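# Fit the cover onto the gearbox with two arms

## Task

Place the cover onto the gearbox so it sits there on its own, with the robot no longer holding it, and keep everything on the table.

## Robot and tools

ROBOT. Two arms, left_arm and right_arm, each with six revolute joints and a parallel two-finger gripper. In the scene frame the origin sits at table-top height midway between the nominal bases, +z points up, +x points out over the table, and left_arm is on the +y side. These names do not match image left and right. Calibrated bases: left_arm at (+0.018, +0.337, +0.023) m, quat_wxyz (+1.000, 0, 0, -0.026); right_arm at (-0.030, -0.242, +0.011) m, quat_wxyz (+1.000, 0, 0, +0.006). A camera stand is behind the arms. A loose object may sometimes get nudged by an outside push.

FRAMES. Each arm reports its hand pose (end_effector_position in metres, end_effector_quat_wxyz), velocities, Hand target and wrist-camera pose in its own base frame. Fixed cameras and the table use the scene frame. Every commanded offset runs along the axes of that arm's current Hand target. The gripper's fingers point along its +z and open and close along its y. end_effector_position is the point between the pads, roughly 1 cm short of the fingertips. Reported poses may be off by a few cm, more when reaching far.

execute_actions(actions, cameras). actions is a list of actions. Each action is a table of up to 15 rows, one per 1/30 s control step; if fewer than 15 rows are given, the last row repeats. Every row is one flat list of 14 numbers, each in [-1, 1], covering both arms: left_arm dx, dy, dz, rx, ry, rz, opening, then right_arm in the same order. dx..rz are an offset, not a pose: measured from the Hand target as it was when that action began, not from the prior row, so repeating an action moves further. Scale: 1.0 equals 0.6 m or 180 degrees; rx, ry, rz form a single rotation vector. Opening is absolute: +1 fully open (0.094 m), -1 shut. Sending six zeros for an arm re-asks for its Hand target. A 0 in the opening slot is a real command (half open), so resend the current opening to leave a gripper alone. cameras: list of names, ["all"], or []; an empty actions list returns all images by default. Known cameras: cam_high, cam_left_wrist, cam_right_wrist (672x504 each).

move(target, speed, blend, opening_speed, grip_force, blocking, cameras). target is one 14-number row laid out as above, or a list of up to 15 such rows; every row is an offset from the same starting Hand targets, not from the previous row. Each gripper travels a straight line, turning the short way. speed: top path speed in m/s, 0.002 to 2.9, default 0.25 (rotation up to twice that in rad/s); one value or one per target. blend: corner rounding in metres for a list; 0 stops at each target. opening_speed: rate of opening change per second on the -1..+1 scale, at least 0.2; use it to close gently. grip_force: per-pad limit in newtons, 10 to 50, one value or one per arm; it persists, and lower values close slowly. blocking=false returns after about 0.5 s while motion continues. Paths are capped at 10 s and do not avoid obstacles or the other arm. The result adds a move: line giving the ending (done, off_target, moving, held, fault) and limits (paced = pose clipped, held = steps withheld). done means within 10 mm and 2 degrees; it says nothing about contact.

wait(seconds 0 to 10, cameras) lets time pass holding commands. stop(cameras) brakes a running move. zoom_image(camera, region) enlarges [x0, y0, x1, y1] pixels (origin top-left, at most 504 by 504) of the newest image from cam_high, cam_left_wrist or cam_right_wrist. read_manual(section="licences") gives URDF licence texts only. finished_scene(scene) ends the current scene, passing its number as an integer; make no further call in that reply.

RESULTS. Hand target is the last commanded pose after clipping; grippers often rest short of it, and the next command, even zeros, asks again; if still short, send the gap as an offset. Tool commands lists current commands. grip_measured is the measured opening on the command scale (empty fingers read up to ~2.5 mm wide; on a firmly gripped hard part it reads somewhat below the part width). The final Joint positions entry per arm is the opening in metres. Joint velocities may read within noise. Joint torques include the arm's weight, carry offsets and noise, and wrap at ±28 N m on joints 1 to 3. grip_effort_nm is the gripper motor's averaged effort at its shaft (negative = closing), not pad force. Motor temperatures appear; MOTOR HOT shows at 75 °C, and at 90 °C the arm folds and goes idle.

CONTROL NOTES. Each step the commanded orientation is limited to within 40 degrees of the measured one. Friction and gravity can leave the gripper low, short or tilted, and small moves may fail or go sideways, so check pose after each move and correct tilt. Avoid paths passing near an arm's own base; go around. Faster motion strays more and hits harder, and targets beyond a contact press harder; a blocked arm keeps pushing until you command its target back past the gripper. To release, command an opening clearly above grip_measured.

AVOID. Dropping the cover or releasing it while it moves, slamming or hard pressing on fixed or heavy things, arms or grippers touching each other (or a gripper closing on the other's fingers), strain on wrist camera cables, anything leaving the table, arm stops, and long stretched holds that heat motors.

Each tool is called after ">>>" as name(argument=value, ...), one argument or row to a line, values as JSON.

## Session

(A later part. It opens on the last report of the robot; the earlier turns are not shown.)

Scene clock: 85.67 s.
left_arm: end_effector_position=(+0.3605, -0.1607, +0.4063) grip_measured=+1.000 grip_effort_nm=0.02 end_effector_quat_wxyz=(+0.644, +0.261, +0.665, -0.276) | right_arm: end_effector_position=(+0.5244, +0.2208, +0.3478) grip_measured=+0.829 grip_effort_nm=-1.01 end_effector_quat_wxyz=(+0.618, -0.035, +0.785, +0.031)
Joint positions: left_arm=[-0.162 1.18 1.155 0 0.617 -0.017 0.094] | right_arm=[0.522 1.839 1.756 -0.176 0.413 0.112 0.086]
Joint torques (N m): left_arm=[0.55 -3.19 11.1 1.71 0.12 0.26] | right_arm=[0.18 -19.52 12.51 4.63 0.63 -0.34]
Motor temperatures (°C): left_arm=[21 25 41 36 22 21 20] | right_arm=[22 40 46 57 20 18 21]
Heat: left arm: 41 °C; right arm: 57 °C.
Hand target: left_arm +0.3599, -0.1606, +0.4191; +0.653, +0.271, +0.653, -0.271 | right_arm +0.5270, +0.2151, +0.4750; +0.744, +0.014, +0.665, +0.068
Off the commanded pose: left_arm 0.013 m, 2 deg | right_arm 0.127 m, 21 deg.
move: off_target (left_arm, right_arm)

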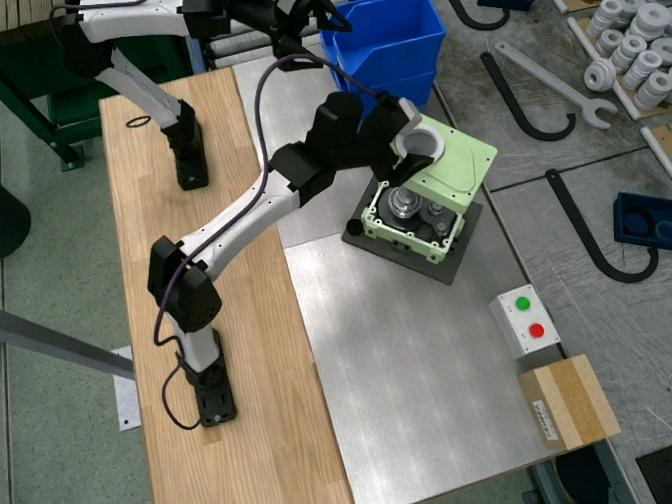

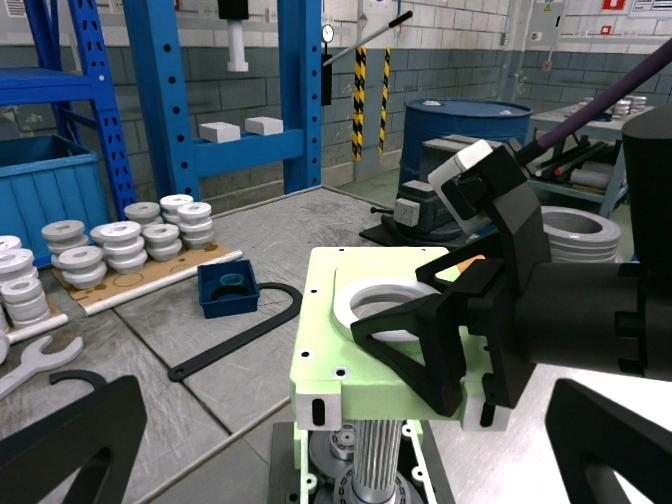

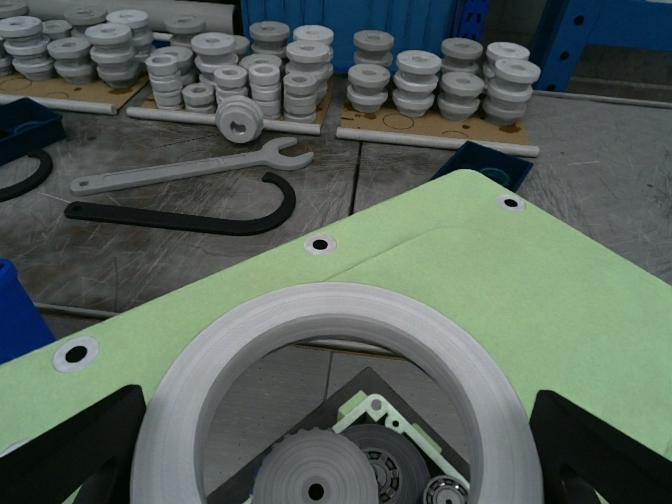

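>>> move(
  target=[0,0,0,0,0,0,1,0.0493,0.0032,-0.0103,0,0,0,0.6],
  speed=0.06,
  cameras=["all"],
)

>>> zoom_image(
  camera="cam_high",
  region=[330, 100, 510, 300],
)

>>> zoom_image(
  camera="cam_left_wrist",
  region=[250, 220, 550, 504],
)

>>> zoom_image(
  camera="cam_right_wrist",
  region=[130, 260, 550, 504],
)

Scene clock: 90.53 s.
left_arm: end_effector_position=(+0.3605, -0.1607, +0.4063) grip_measured=+1.000 grip_effort_nm=0.02 end_effector_quat_wxyz=(+0.644, +0.261, +0.665, -0.276) | right_arm: end_effector_position=(+0.5149, +0.2219, +0.3358) grip_measured=+0.829 grip_effort_nm=-1.01 end_effector_quat_wxyz=(+0.628, -0.033, +0.776, +0.035)
Joint positions: left_arm=[-0.162 1.18 1.155 0 0.617 -0.017 0.094] | right_arm=[0.536 1.793 1.624 -0.062 0.428 0.109 0.086]
Joint torques (N m): left_arm=[0.61 -3.18 11.07 1.71 0.13 0.26] | right_arm=[0.16 -16.09 12.68 4.67 0.6 -0.33]
Motor temperatures (°C): left_arm=[21 25 41 36 22 21 20] | right_arm=[22 42 46 59 20 18 21]
Heat: left arm: 41 °C; right arm: 59 °C.
Hand target: left_arm +0.3599, -0.1606, +0.4191; +0.653, +0.271, +0.653, -0.271 | right_arm +0.5240, +0.2201, +0.4453; +0.744, +0.014, +0.665, +0.068
Off the commanded pose: left_arm 0.013 m, 2 deg | right_arm 0.110 m, 20 deg.
move: off_target (left_arm, right_arm)

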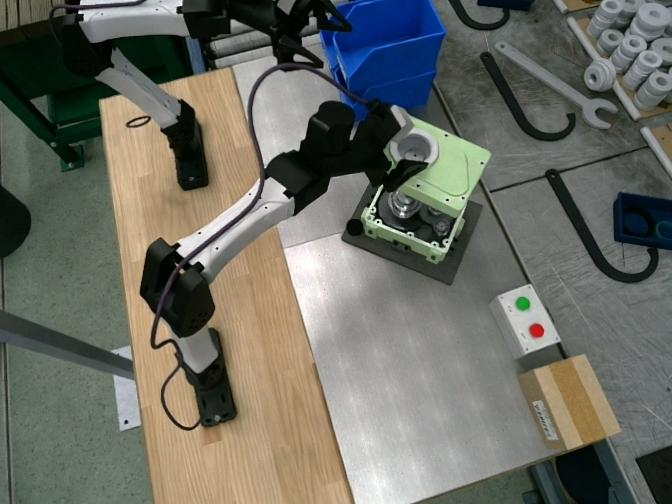

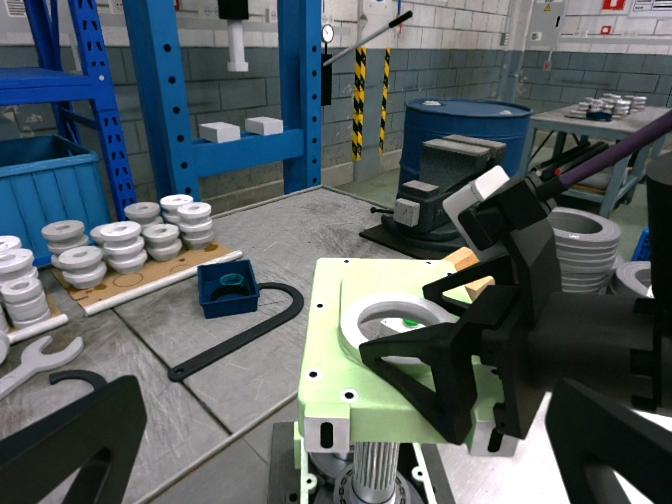

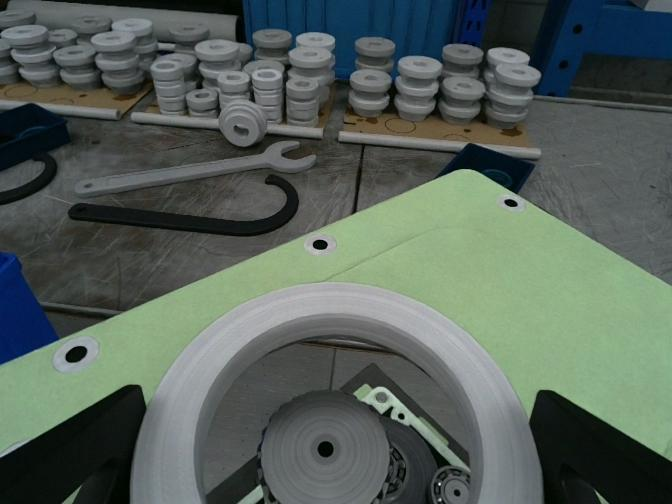

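Scaled by 2.520 from the camera's 672x504 image, which has a finer 960x720 frame.

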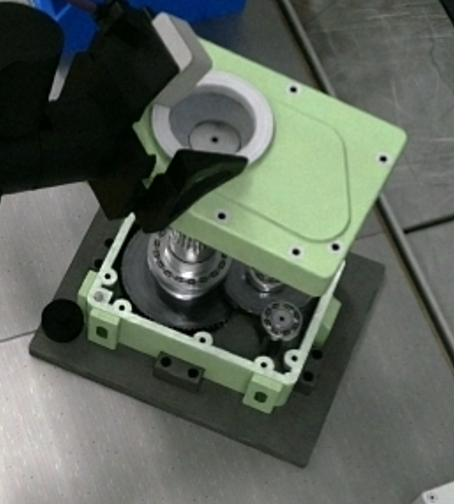

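Scaled by 1.680 from the camera's 672x504 image, which has a finer 960x720 frame.

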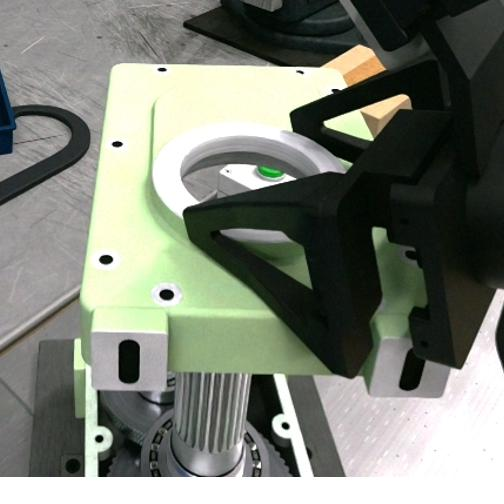

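Scaled by 1.200 from the camera's 672x504 image, which has a finer 960x720 frame.

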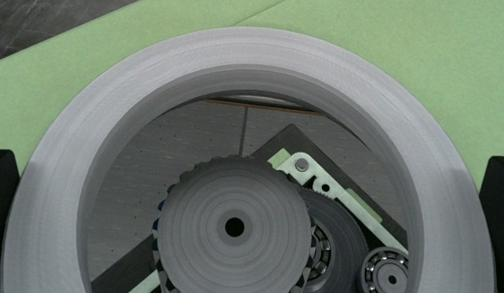

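>>> move(
  target=[0,0,0,0,0,0,1,0.0353,-0.0001,0.013,-0.0165,0.0019,0.0019,0.6],
  speed=0.06,
  cameras=["all"],
)

>>> zoom_image(
  camera="cam_high",
  region=[330, 100, 510, 300],
)

>>> zoom_image(
  camera="cam_left_wrist",
  region=[250, 220, 550, 504],
)

>>> zoom_image(
  camera="cam_right_wrist",
  region=[130, 260, 550, 504],
)

Scene clock: 95.60 s.
left_arm: end_effector_position=(+0.3605, -0.1607, +0.4063) grip_measured=+1.000 grip_effort_nm=0.02 end_effector_quat_wxyz=(+0.644, +0.261, +0.665, -0.276) | right_arm: end_effector_position=(+0.5177, +0.2244, +0.3165) grip_measured=+0.829 grip_effort_nm=-1.01 end_effector_quat_wxyz=(+0.625, -0.045, +0.777, +0.051)
Joint positions: left_arm=[-0.162 1.18 1.155 0 0.617 -0.017 0.094] | right_arm=[0.522 1.795 1.553 0.011 0.373 0.109 0.086]
Joint torques (N m): left_arm=[0.57 -3.23 11.07 1.7 0.12 0.26] | right_arm=[-0.69 -15.28 13.19 4.73 0.34 -0.32]
Motor temperatures (°C): left_arm=[21 25 42 36 22 21 20] | right_arm=[22 42 46 62 20 18 21]
Heat: left arm: 42 °C; right arm: 62 °C.
Hand target: left_arm +0.3599, -0.1606, +0.4191; +0.653, +0.271, +0.653, -0.271 | right_arm +0.5338, +0.2232, +0.4254; +0.742, -0.004, +0.665, +0.088
Off the commanded pose: left_arm 0.013 m, 2 deg | right_arm 0.110 m, 20 deg.
move: off_target (left_arm, right_arm)

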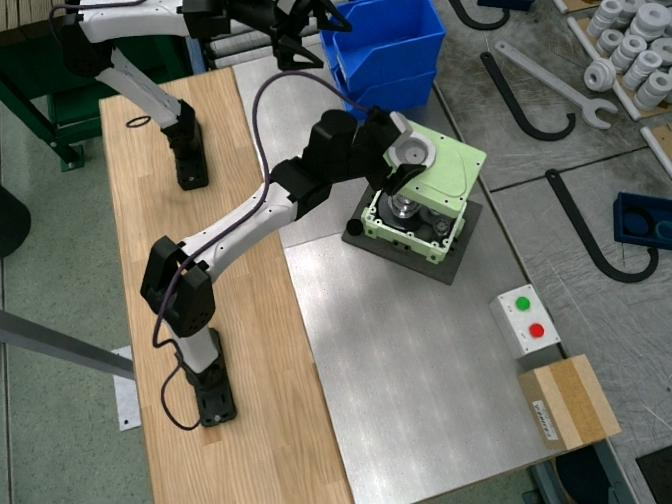

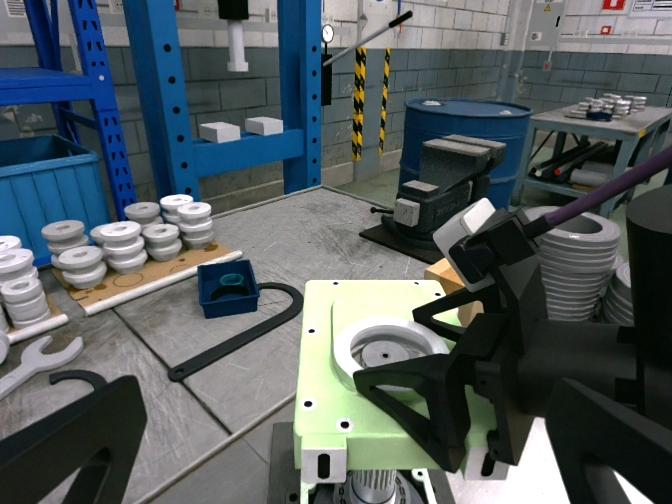

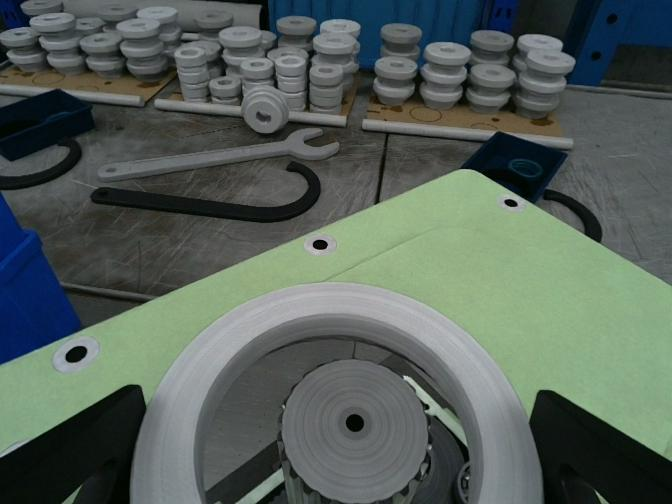

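Scaled by 2.520 from the camera's 672x504 image, which has a finer 960x720 frame.

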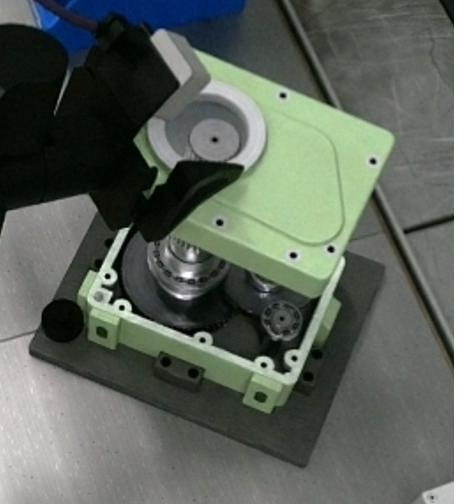

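Scaled by 1.680 from the camera's 672x504 image, which has a finer 960x720 frame.

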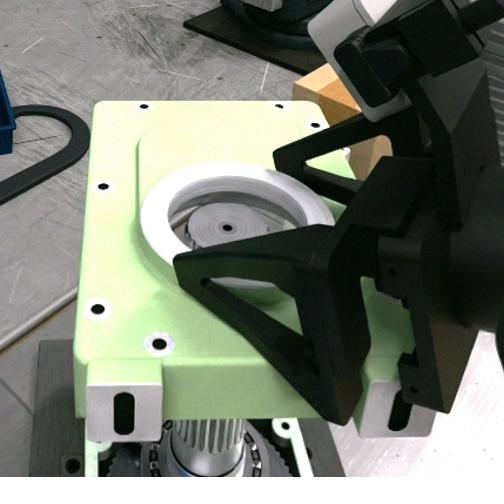

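Scaled by 1.200 from the camera's 672x504 image, which has a finer 960x720 frame.

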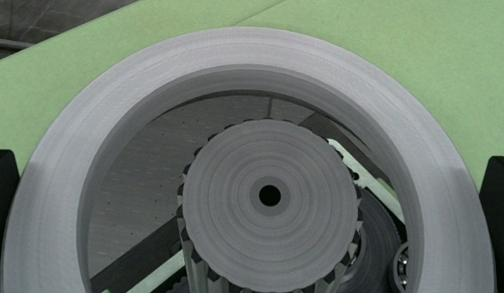

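>>> move(
  target=[0,0,0,0,0,0,1,0.0336,-0.0105,0.0087,-0.0137,0.0015,0.0016,0.6],
  speed=0.06,
  cameras=["all"],
)

>>> zoom_image(
  camera="cam_high",
  region=[330, 100, 510, 300],
)

>>> zoom_image(
  camera="cam_left_wrist",
  region=[250, 220, 550, 504],
)

>>> zoom_image(
  camera="cam_right_wrist",
  region=[130, 260, 550, 504],
)

Scene clock: 101.40 s.
left_arm: end_effector_position=(+0.3605, -0.1607, +0.4063) grip_measured=+1.000 grip_effort_nm=0.02 end_effector_quat_wxyz=(+0.644, +0.261, +0.665, -0.276) | right_arm: end_effector_position=(+0.5229, +0.2180, +0.2932) grip_measured=+0.829 grip_effort_nm=-1.01 end_effector_quat_wxyz=(+0.618, -0.055, +0.782, +0.067)
Joint positions: left_arm=[-0.162 1.18 1.155 0 0.617 -0.017 0.094] | right_arm=[0.485 1.798 1.477 0.08 0.298 0.11 0.086]
Joint torques (N m): left_arm=[0.59 -3.19 11.03 1.72 0.13 0.26] | right_arm=[-0.53 -15.38 13.45 4.78 0.29 -0.24]
Motor temperatures (°C): left_arm=[21 25 42 36 22 21 20] | right_arm=[22 43 46 65 20 18 21]
Heat: left arm: 42 °C; right arm: 65 °C.
Hand target: left_arm +0.3599, -0.1606, +0.4191; +0.653, +0.271, +0.653, -0.271 | right_arm +0.5419, +0.2201, +0.4055; +0.739, -0.018, +0.665, +0.104
Off the commanded pose: left_arm 0.013 m, 2 deg | right_arm 0.114 m, 20 deg.
move: off_target (left_arm, right_arm)

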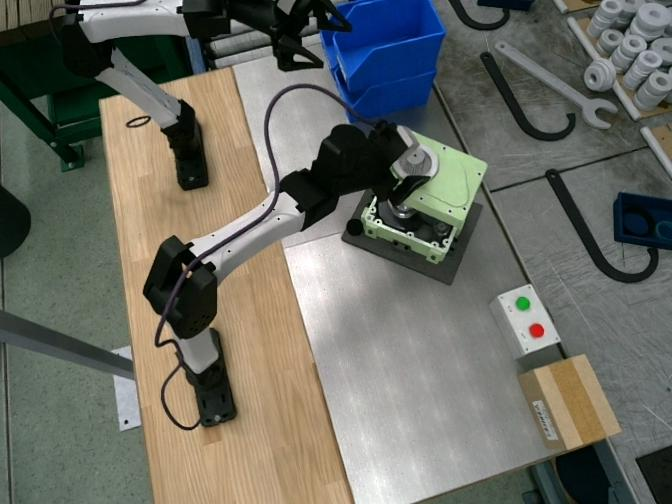

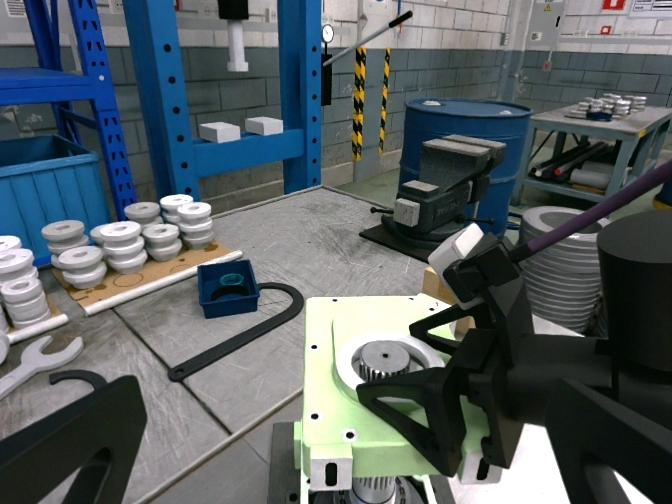

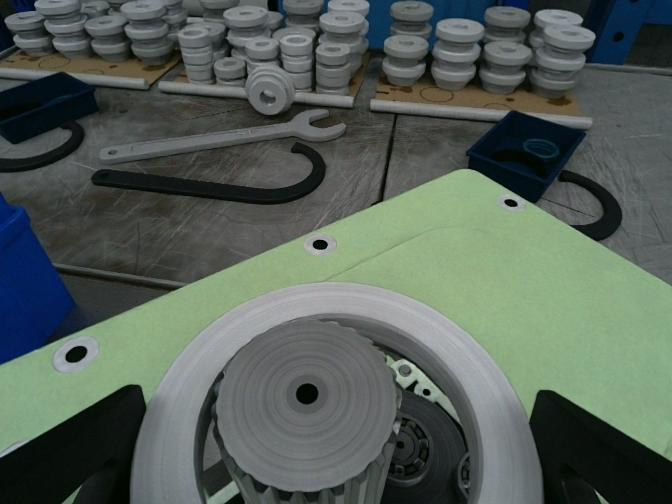

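Scaled by 2.520 from the camera's 672x504 image, which has a finer 960x720 frame.

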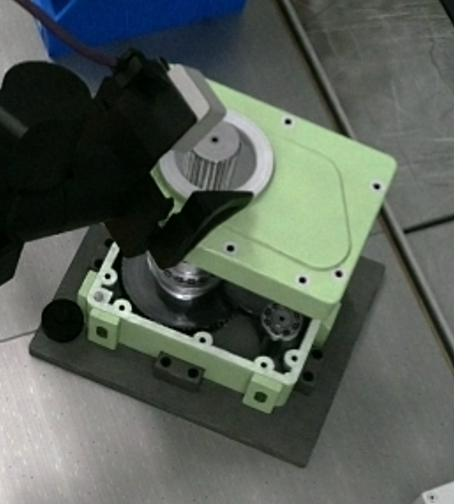

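Scaled by 1.680 from the camera's 672x504 image, which has a finer 960x720 frame.

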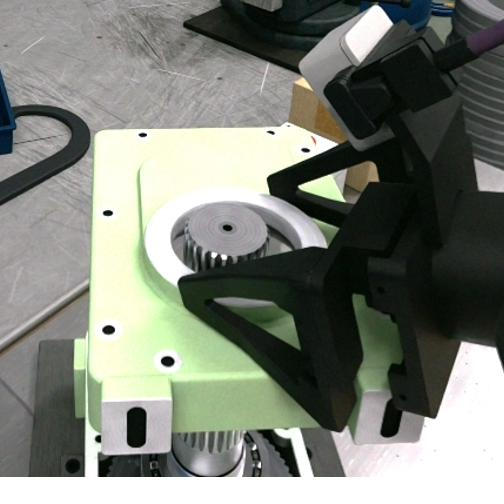

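Scaled by 1.200 from the camera's 672x504 image, which has a finer 960x720 frame.

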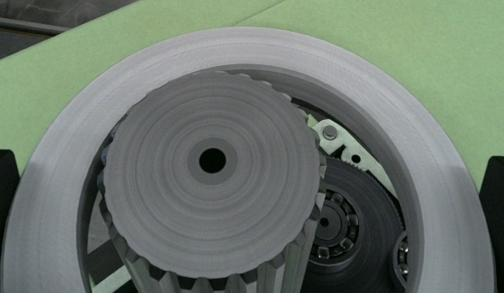

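>>> move(
  target=[0,0,0,0,0,0,1,0.0272,0.0067,0.009,-0.0055,0.0006,-0.0077,0.6],
  speed=0.06,
  cameras=["all"],
)

>>> zoom_image(
  camera="cam_left_wrist",
  region=[250, 220, 550, 504],
)

>>> zoom_image(
  camera="cam_right_wrist",
  region=[130, 260, 550, 504],
)

Scene clock: 104.60 s.
left_arm: end_effector_position=(+0.3605, -0.1607, +0.4063) grip_measured=+1.000 grip_effort_nm=0.02 end_effector_quat_wxyz=(+0.644, +0.261, +0.665, -0.276) | right_arm: end_effector_position=(+0.5240, +0.2213, +0.2697) grip_measured=+0.829 grip_effort_nm=-1.02 end_effector_quat_wxyz=(+0.611, -0.068, +0.786, +0.065)
Joint positions: left_arm=[-0.162 1.18 1.155 0 0.617 -0.017 0.094] | right_arm=[0.485 1.817 1.424 0.135 0.284 0.094 0.086]
Joint torques (N m): left_arm=[0.62 -3.22 11.04 1.72 0.14 0.26] | right_arm=[-0.39 -15.82 14.78 4.8 0.3 -0.32]
Motor temperatures (°C): left_arm=[21 25 42 36 22 21 20] | right_arm=[22 43 47 65 20 18 21]
Heat: left arm: 42 °C; right arm: 65 °C.
Hand target: left_arm +0.3599, -0.1606, +0.4191; +0.653, +0.271, +0.653, -0.271 | right_arm +0.5479, +0.2270, +0.3904; +0.740, -0.033, +0.664, +0.101
Off the commanded pose: left_arm 0.013 m, 2 deg | right_arm 0.123 m, 21 deg.
move: off_target (left_arm, right_arm)

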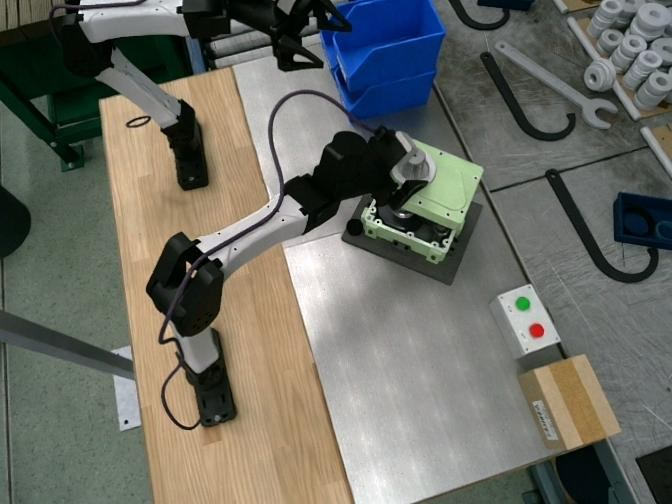

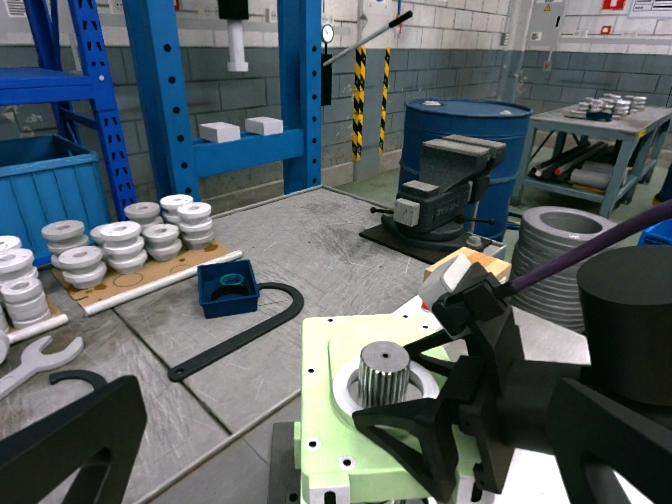

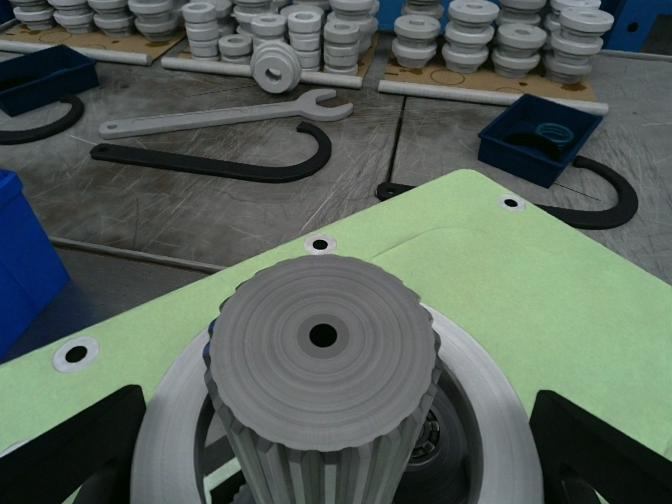

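Scaled by 1.680 from the camera's 672x504 image, which has a finer 960x720 frame.

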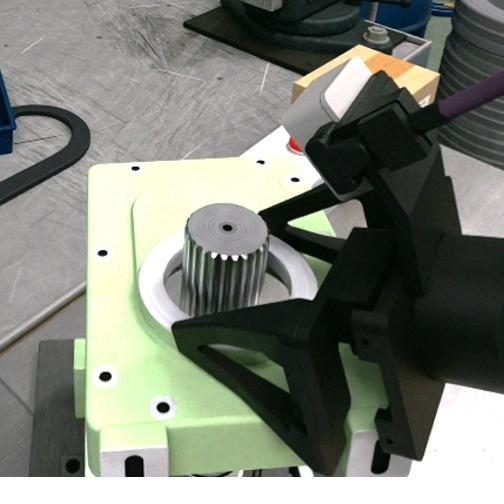

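Scaled by 1.200 from the camera's 672x504 image, which has a finer 960x720 frame.

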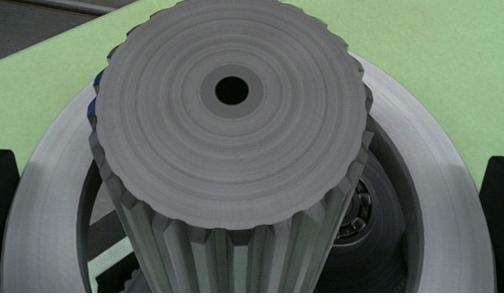

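>>> move(
  target=[0,0,0,0,0,0,1,0.0343,0.0003,0.0052,0,-0.011,0,0.6],
  speed=0.06,
  cameras=["all"],
)

>>> zoom_image(
  camera="cam_left_wrist",
  region=[250, 220, 550, 504],
)

>>> zoom_image(
  camera="cam_right_wrist",
  region=[130, 260, 550, 504],
)

Scene clock: 108.60 s.
left_arm: end_effector_position=(+0.3605, -0.1607, +0.4063) grip_measured=+1.000 grip_effort_nm=0.02 end_effector_quat_wxyz=(+0.644, +0.261, +0.665, -0.276) | right_arm: end_effector_position=(+0.5309, +0.2249, +0.2503) grip_measured=+0.829 grip_effort_nm=-1.01 end_effector_quat_wxyz=(+0.624, -0.067, +0.776, +0.068)
Joint positions: left_arm=[-0.162 1.18 1.155 0 0.617 -0.017 0.094] | right_arm=[0.485 1.859 1.367 0.269 0.284 0.085 0.086]
Joint torques (N m): left_arm=[0.57 -3.15 11.06 1.69 0.11 0.26] | right_arm=[-0.32 -16.12 14.3 4.87 0.32 -0.32]
Motor temperatures (°C): left_arm=[21 25 42 36 22 21 20] | right_arm=[22 44 47 66 20 18 21]
Heat: left arm: 42 °C; right arm: 66 °C.
Hand target: left_arm +0.3599, -0.1606, +0.4191; +0.653, +0.271, +0.653, -0.271 | right_arm +0.5530, +0.2299, +0.3704; +0.751, -0.031, +0.651, +0.101
Off the commanded pose: left_arm 0.013 m, 2 deg | right_arm 0.122 m, 21 deg.
move: off_target (left_arm, right_arm)

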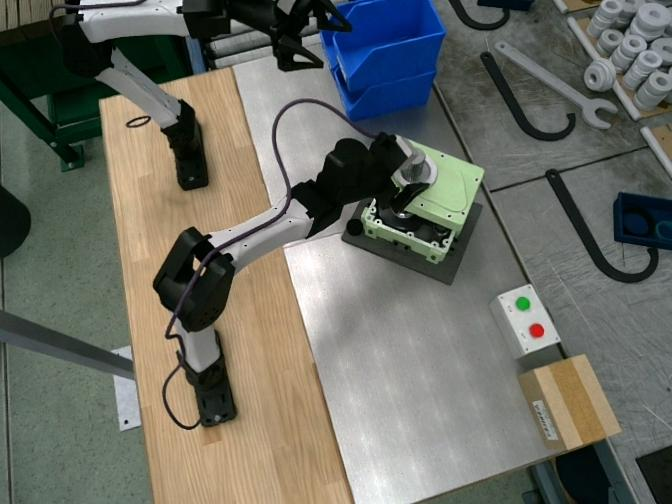

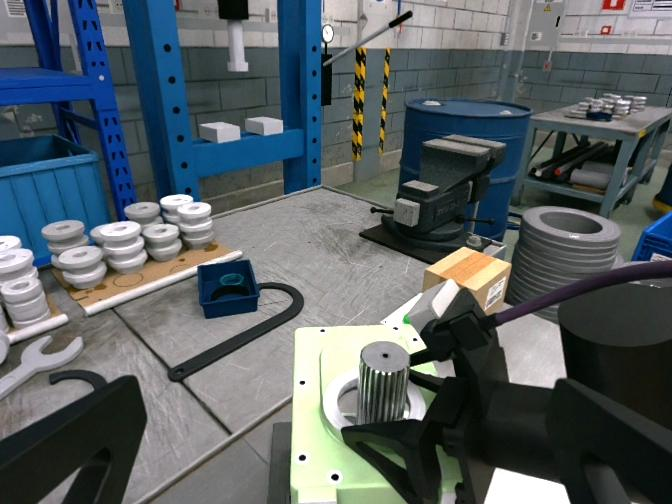

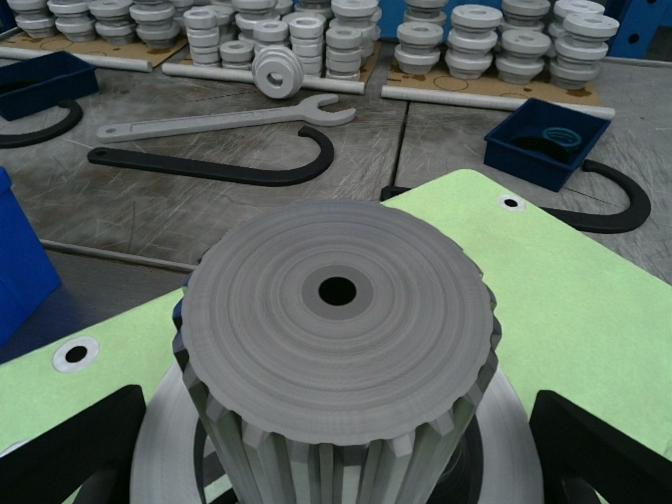

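Scaled by 1.680 from the camera's 672x504 image, which has a finer 960x720 frame.

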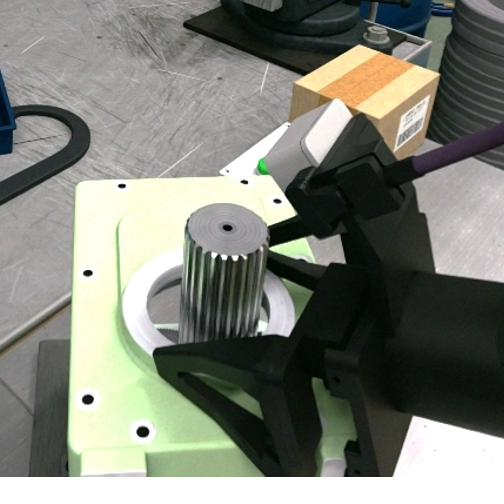

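Scaled by 1.200 from the camera's 672x504 image, which has a finer 960x720 frame.

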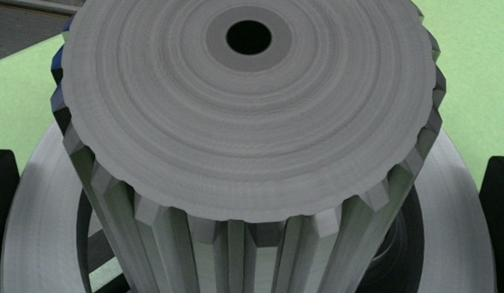

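>>> zoom_image(
  camera="cam_high",
  region=[370, 120, 490, 220],
)

>>> zoom_image(
  camera="cam_left_wrist",
  region=[290, 320, 450, 460],
)

Scaled by 4.200 from the camera's 672x504 image, which has a finer 960x720 frame.

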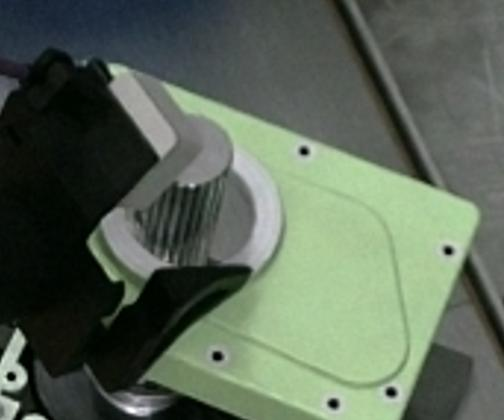

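Scaled by 3.150 from the camera's 672x504 image, which has a finer 960x720 frame.

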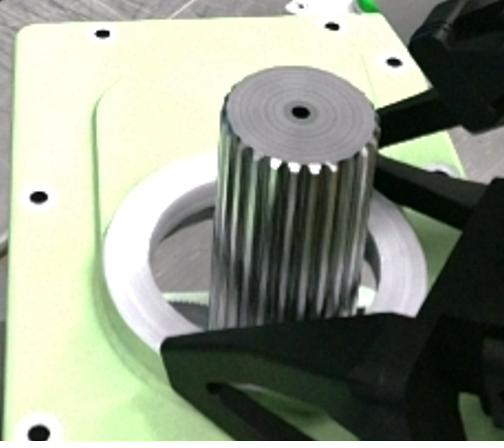

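>>> move(
  target=[0,0,0,0,0,0,1,0.0563,-0.0053,-0.0156,0,0,0,0.6],
  speed=0.07,
  cameras=["all"],
)

>>> zoom_image(
  camera="cam_left_wrist",
  region=[250, 330, 450, 504],
)

>>> zoom_image(
  camera="cam_high",
  region=[330, 130, 510, 300],
)

Scene clock: 112.87 s.
left_arm: end_effector_position=(+0.3605, -0.1607, +0.4063) grip_measured=+1.000 grip_effort_nm=0.02 end_effector_quat_wxyz=(+0.644, +0.261, +0.665, -0.276) | right_arm: end_effector_position=(+0.5293, +0.2241, +0.2238) grip_measured=+0.829 grip_effort_nm=-1.01 end_effector_quat_wxyz=(+0.628, -0.066, +0.772, +0.070)
Joint positions: left_arm=[-0.162 1.18 1.155 0 0.617 -0.017 0.094] | right_arm=[0.485 1.885 1.278 0.396 0.284 0.085 0.086]
Joint torques (N m): left_arm=[0.62 -3.23 11.06 1.71 0.11 0.25] | right_arm=[-0.2 -16.09 12.71 4.87 0.33 -0.31]
Motor temperatures (°C): left_arm=[21 25 42 36 22 21 20] | right_arm=[22 44 46 66 20 18 21]
Heat: left arm: 42 °C; right arm: 66 °C.
Hand target: left_arm +0.3599, -0.1606, +0.4191; +0.653, +0.271, +0.653, -0.271 | right_arm +0.5489, +0.2289, +0.3356; +0.751, -0.031, +0.651, +0.101
Off the commanded pose: left_arm 0.013 m, 2 deg | right_arm 0.114 m, 20 deg.
move: off_target (left_arm, right_arm)

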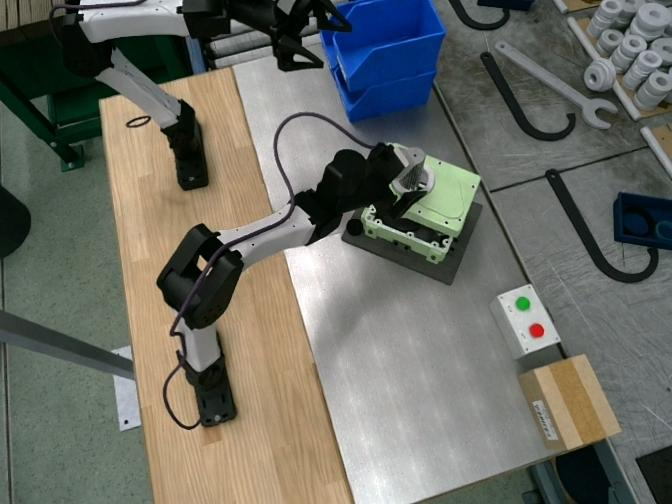

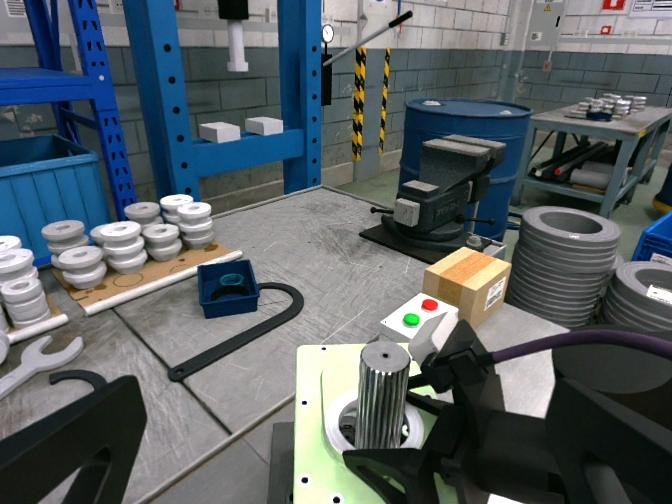

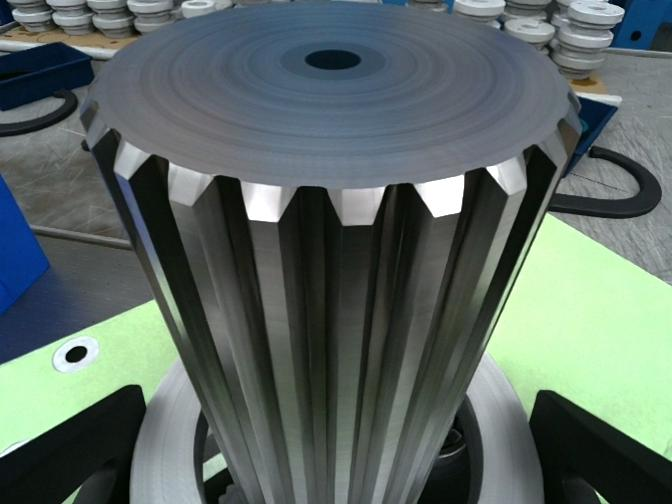

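Scaled by 2.520 from the camera's 672x504 image, which has a finer 960x720 frame.

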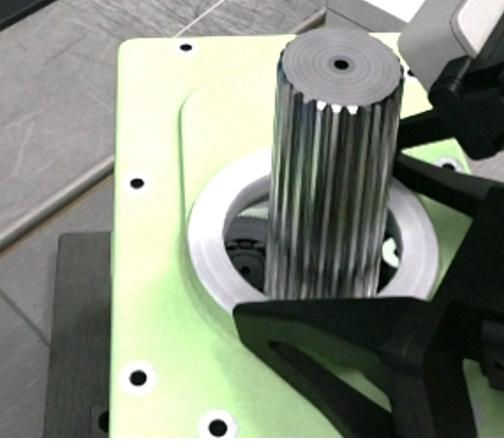

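Scaled by 2.800 from the camera's 672x504 image, which has a finer 960x720 frame.

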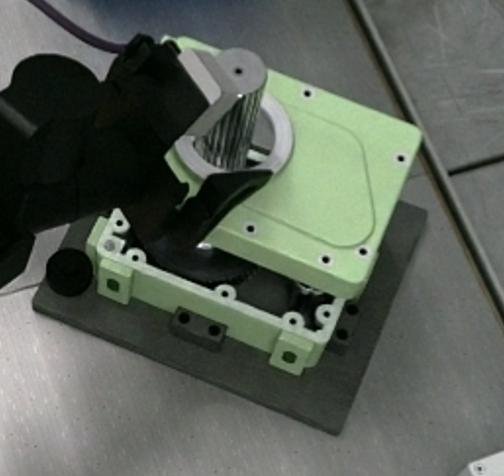

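>>> move(
  target=[0,0,0,0,0,0,1,0.0477,-0.004,-0.0175,0,0,0,0.6],
  speed=0.06,
  cameras=["all"],
)

>>> zoom_image(
  camera="cam_left_wrist",
  region=[250, 330, 450, 504],
)

>>> zoom_image(
  camera="cam_high",
  region=[330, 130, 510, 300],
)

Scene clock: 115.50 s.
left_arm: end_effector_position=(+0.3605, -0.1607, +0.4063) grip_measured=+1.000 grip_effort_nm=0.02 end_effector_quat_wxyz=(+0.644, +0.261, +0.665, -0.276) | right_arm: end_effector_position=(+0.5237, +0.2211, +0.1959) grip_measured=+0.829 grip_effort_nm=-1.01 end_effector_quat_wxyz=(+0.629, -0.065, +0.771, +0.070)
Joint positions: left_arm=[-0.162 1.18 1.155 0 0.617 -0.017 0.094] | right_arm=[0.485 1.907 1.184 0.514 0.284 0.085 0.086]
Joint torques (N m): left_arm=[0.65 -3.15 11.07 1.71 0.12 0.26] | right_arm=[0.09 -15.86 12.33 4.88 0.36 -0.31]
Motor temperatures (°C): left_arm=[21 25 43 36 22 21 20] | right_arm=[22 44 46 67 20 18 21]
Heat: left arm: 43 °C; right arm: 67 °C.
Hand target: left_arm +0.3599, -0.1606, +0.4191; +0.653, +0.271, +0.653, -0.271 | right_arm +0.5429, +0.2279, +0.3055; +0.751, -0.031, +0.652, +0.101
Off the commanded pose: left_arm 0.013 m, 2 deg | right_arm 0.112 m, 20 deg.
move: off_target (left_arm, right_arm)

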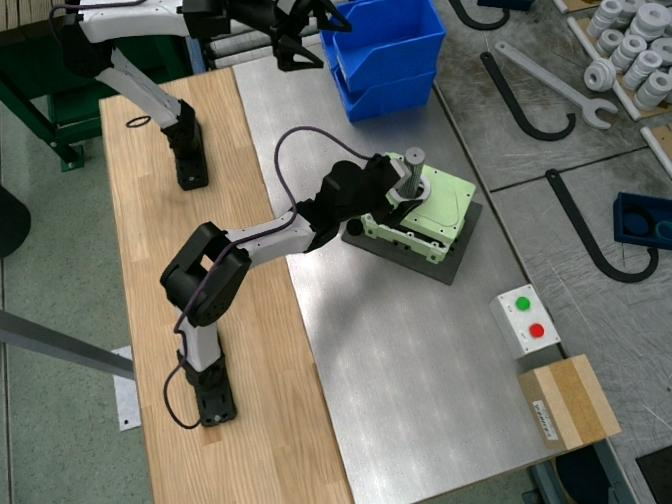

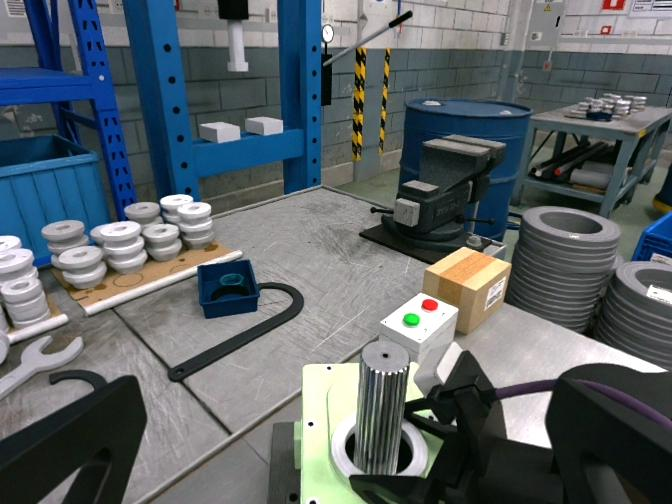

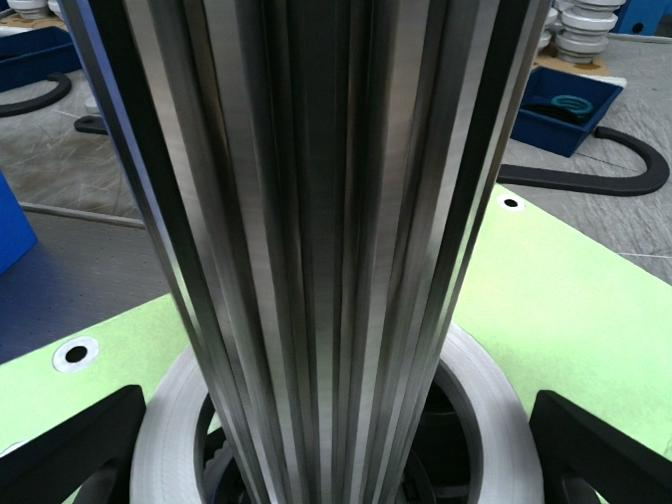

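Scaled by 2.520 from the camera's 672x504 image, which has a finer 960x720 frame.

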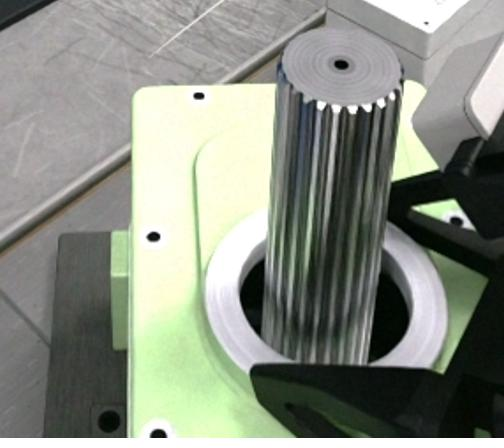

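Scaled by 2.800 from the camera's 672x504 image, which has a finer 960x720 frame.

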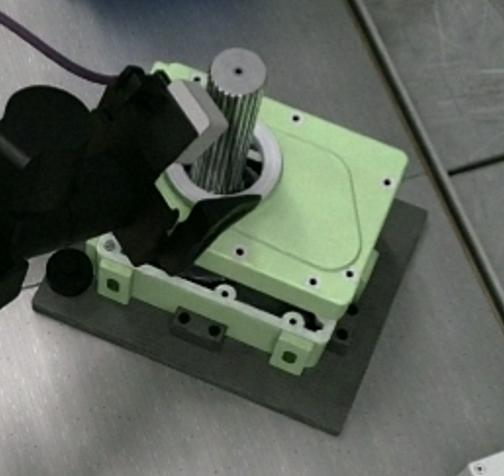

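>>> zoom_image(
  camera="cam_high",
  region=[380, 140, 440, 210],
)

Scaled by 7.200 from the camera's 672x504 image, which has a finer 960x720 frame.

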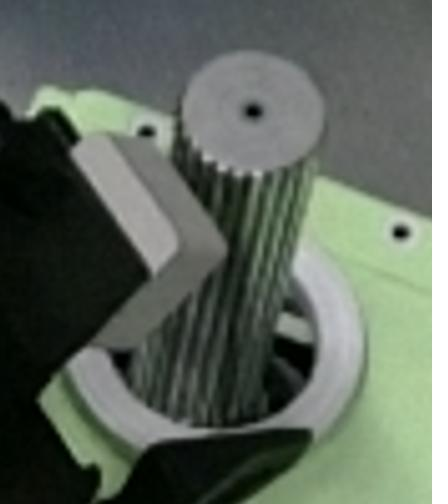

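>>> move(
  target=[0,0,0,0,0,0,1,0.0419,0.0027,-0.0035,0,0,0,0.6],
  speed=0.06,
  cameras=["all"],
)

>>> zoom_image(
  camera="cam_left_wrist",
  region=[250, 330, 450, 504],
)

>>> zoom_image(
  camera="cam_high",
  region=[340, 140, 490, 280],
)

Scene clock: 123.23 s.
left_arm: end_effector_position=(+0.3605, -0.1607, +0.4063) grip_measured=+1.000 grip_effort_nm=0.02 end_effector_quat_wxyz=(+0.644, +0.261, +0.665, -0.276) | right_arm: end_effector_position=(+0.5225, +0.2233, +0.1679) grip_measured=+0.829 grip_effort_nm=-1.01 end_effector_quat_wxyz=(+0.627, -0.067, +0.773, +0.070)
Joint positions: left_arm=[-0.162 1.18 1.155 0 0.617 -0.017 0.094] | right_arm=[0.49 1.959 1.136 0.609 0.286 0.086 0.086]
Joint torques (N m): left_arm=[0.64 -3.21 11.08 1.7 0.12 0.26] | right_arm=[0.25 -16.12 12.72 4.87 0.43 -0.32]
Motor temperatures (°C): left_arm=[21 25 43 36 22 21 20] | right_arm=[22 46 48 67 20 18 21]
Heat: left arm: 43 °C; right arm: 67 °C.
Hand target: left_arm +0.3599, -0.1606, +0.4191; +0.653, +0.271, +0.653, -0.271 | right_arm +0.5439, +0.2319, +0.2805; +0.751, -0.031, +0.652, +0.101
Off the commanded pose: left_arm 0.013 m, 2 deg | right_arm 0.115 m, 21 deg.
move: off_target (left_arm, right_arm)

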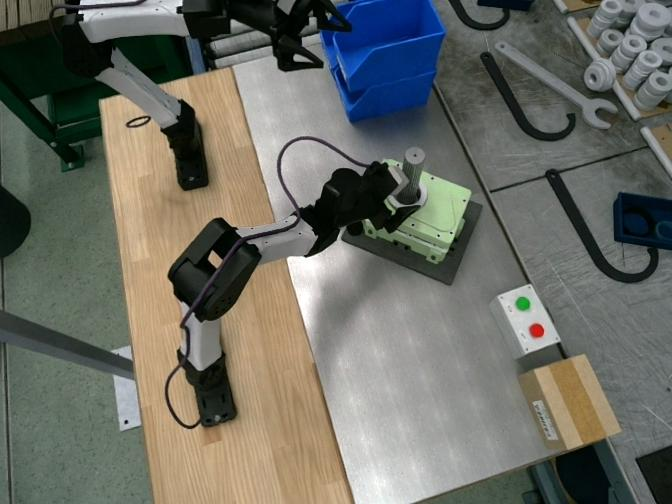

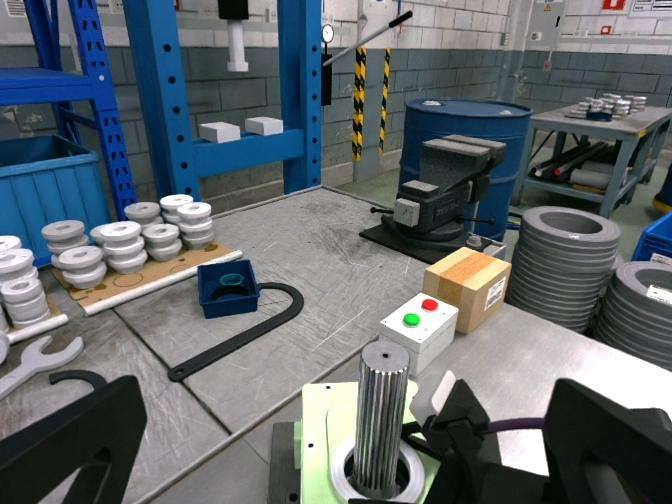

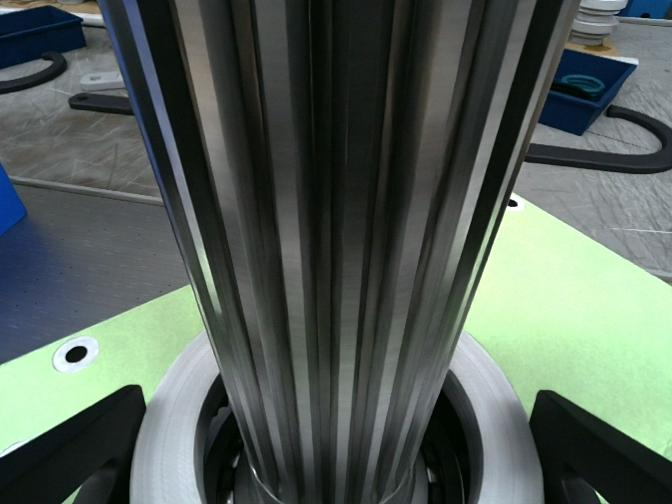

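Scaled by 2.520 from the camera's 672x504 image, which has a finer 960x720 frame.

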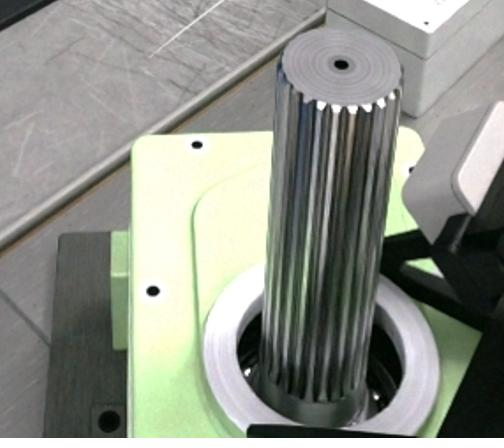

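Scaled by 3.360 from the camera's 672x504 image, which has a finer 960x720 frame.

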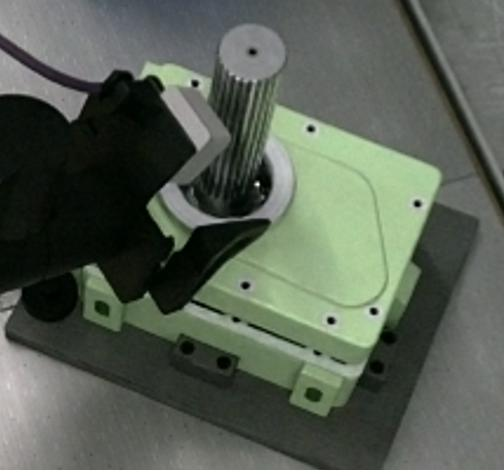

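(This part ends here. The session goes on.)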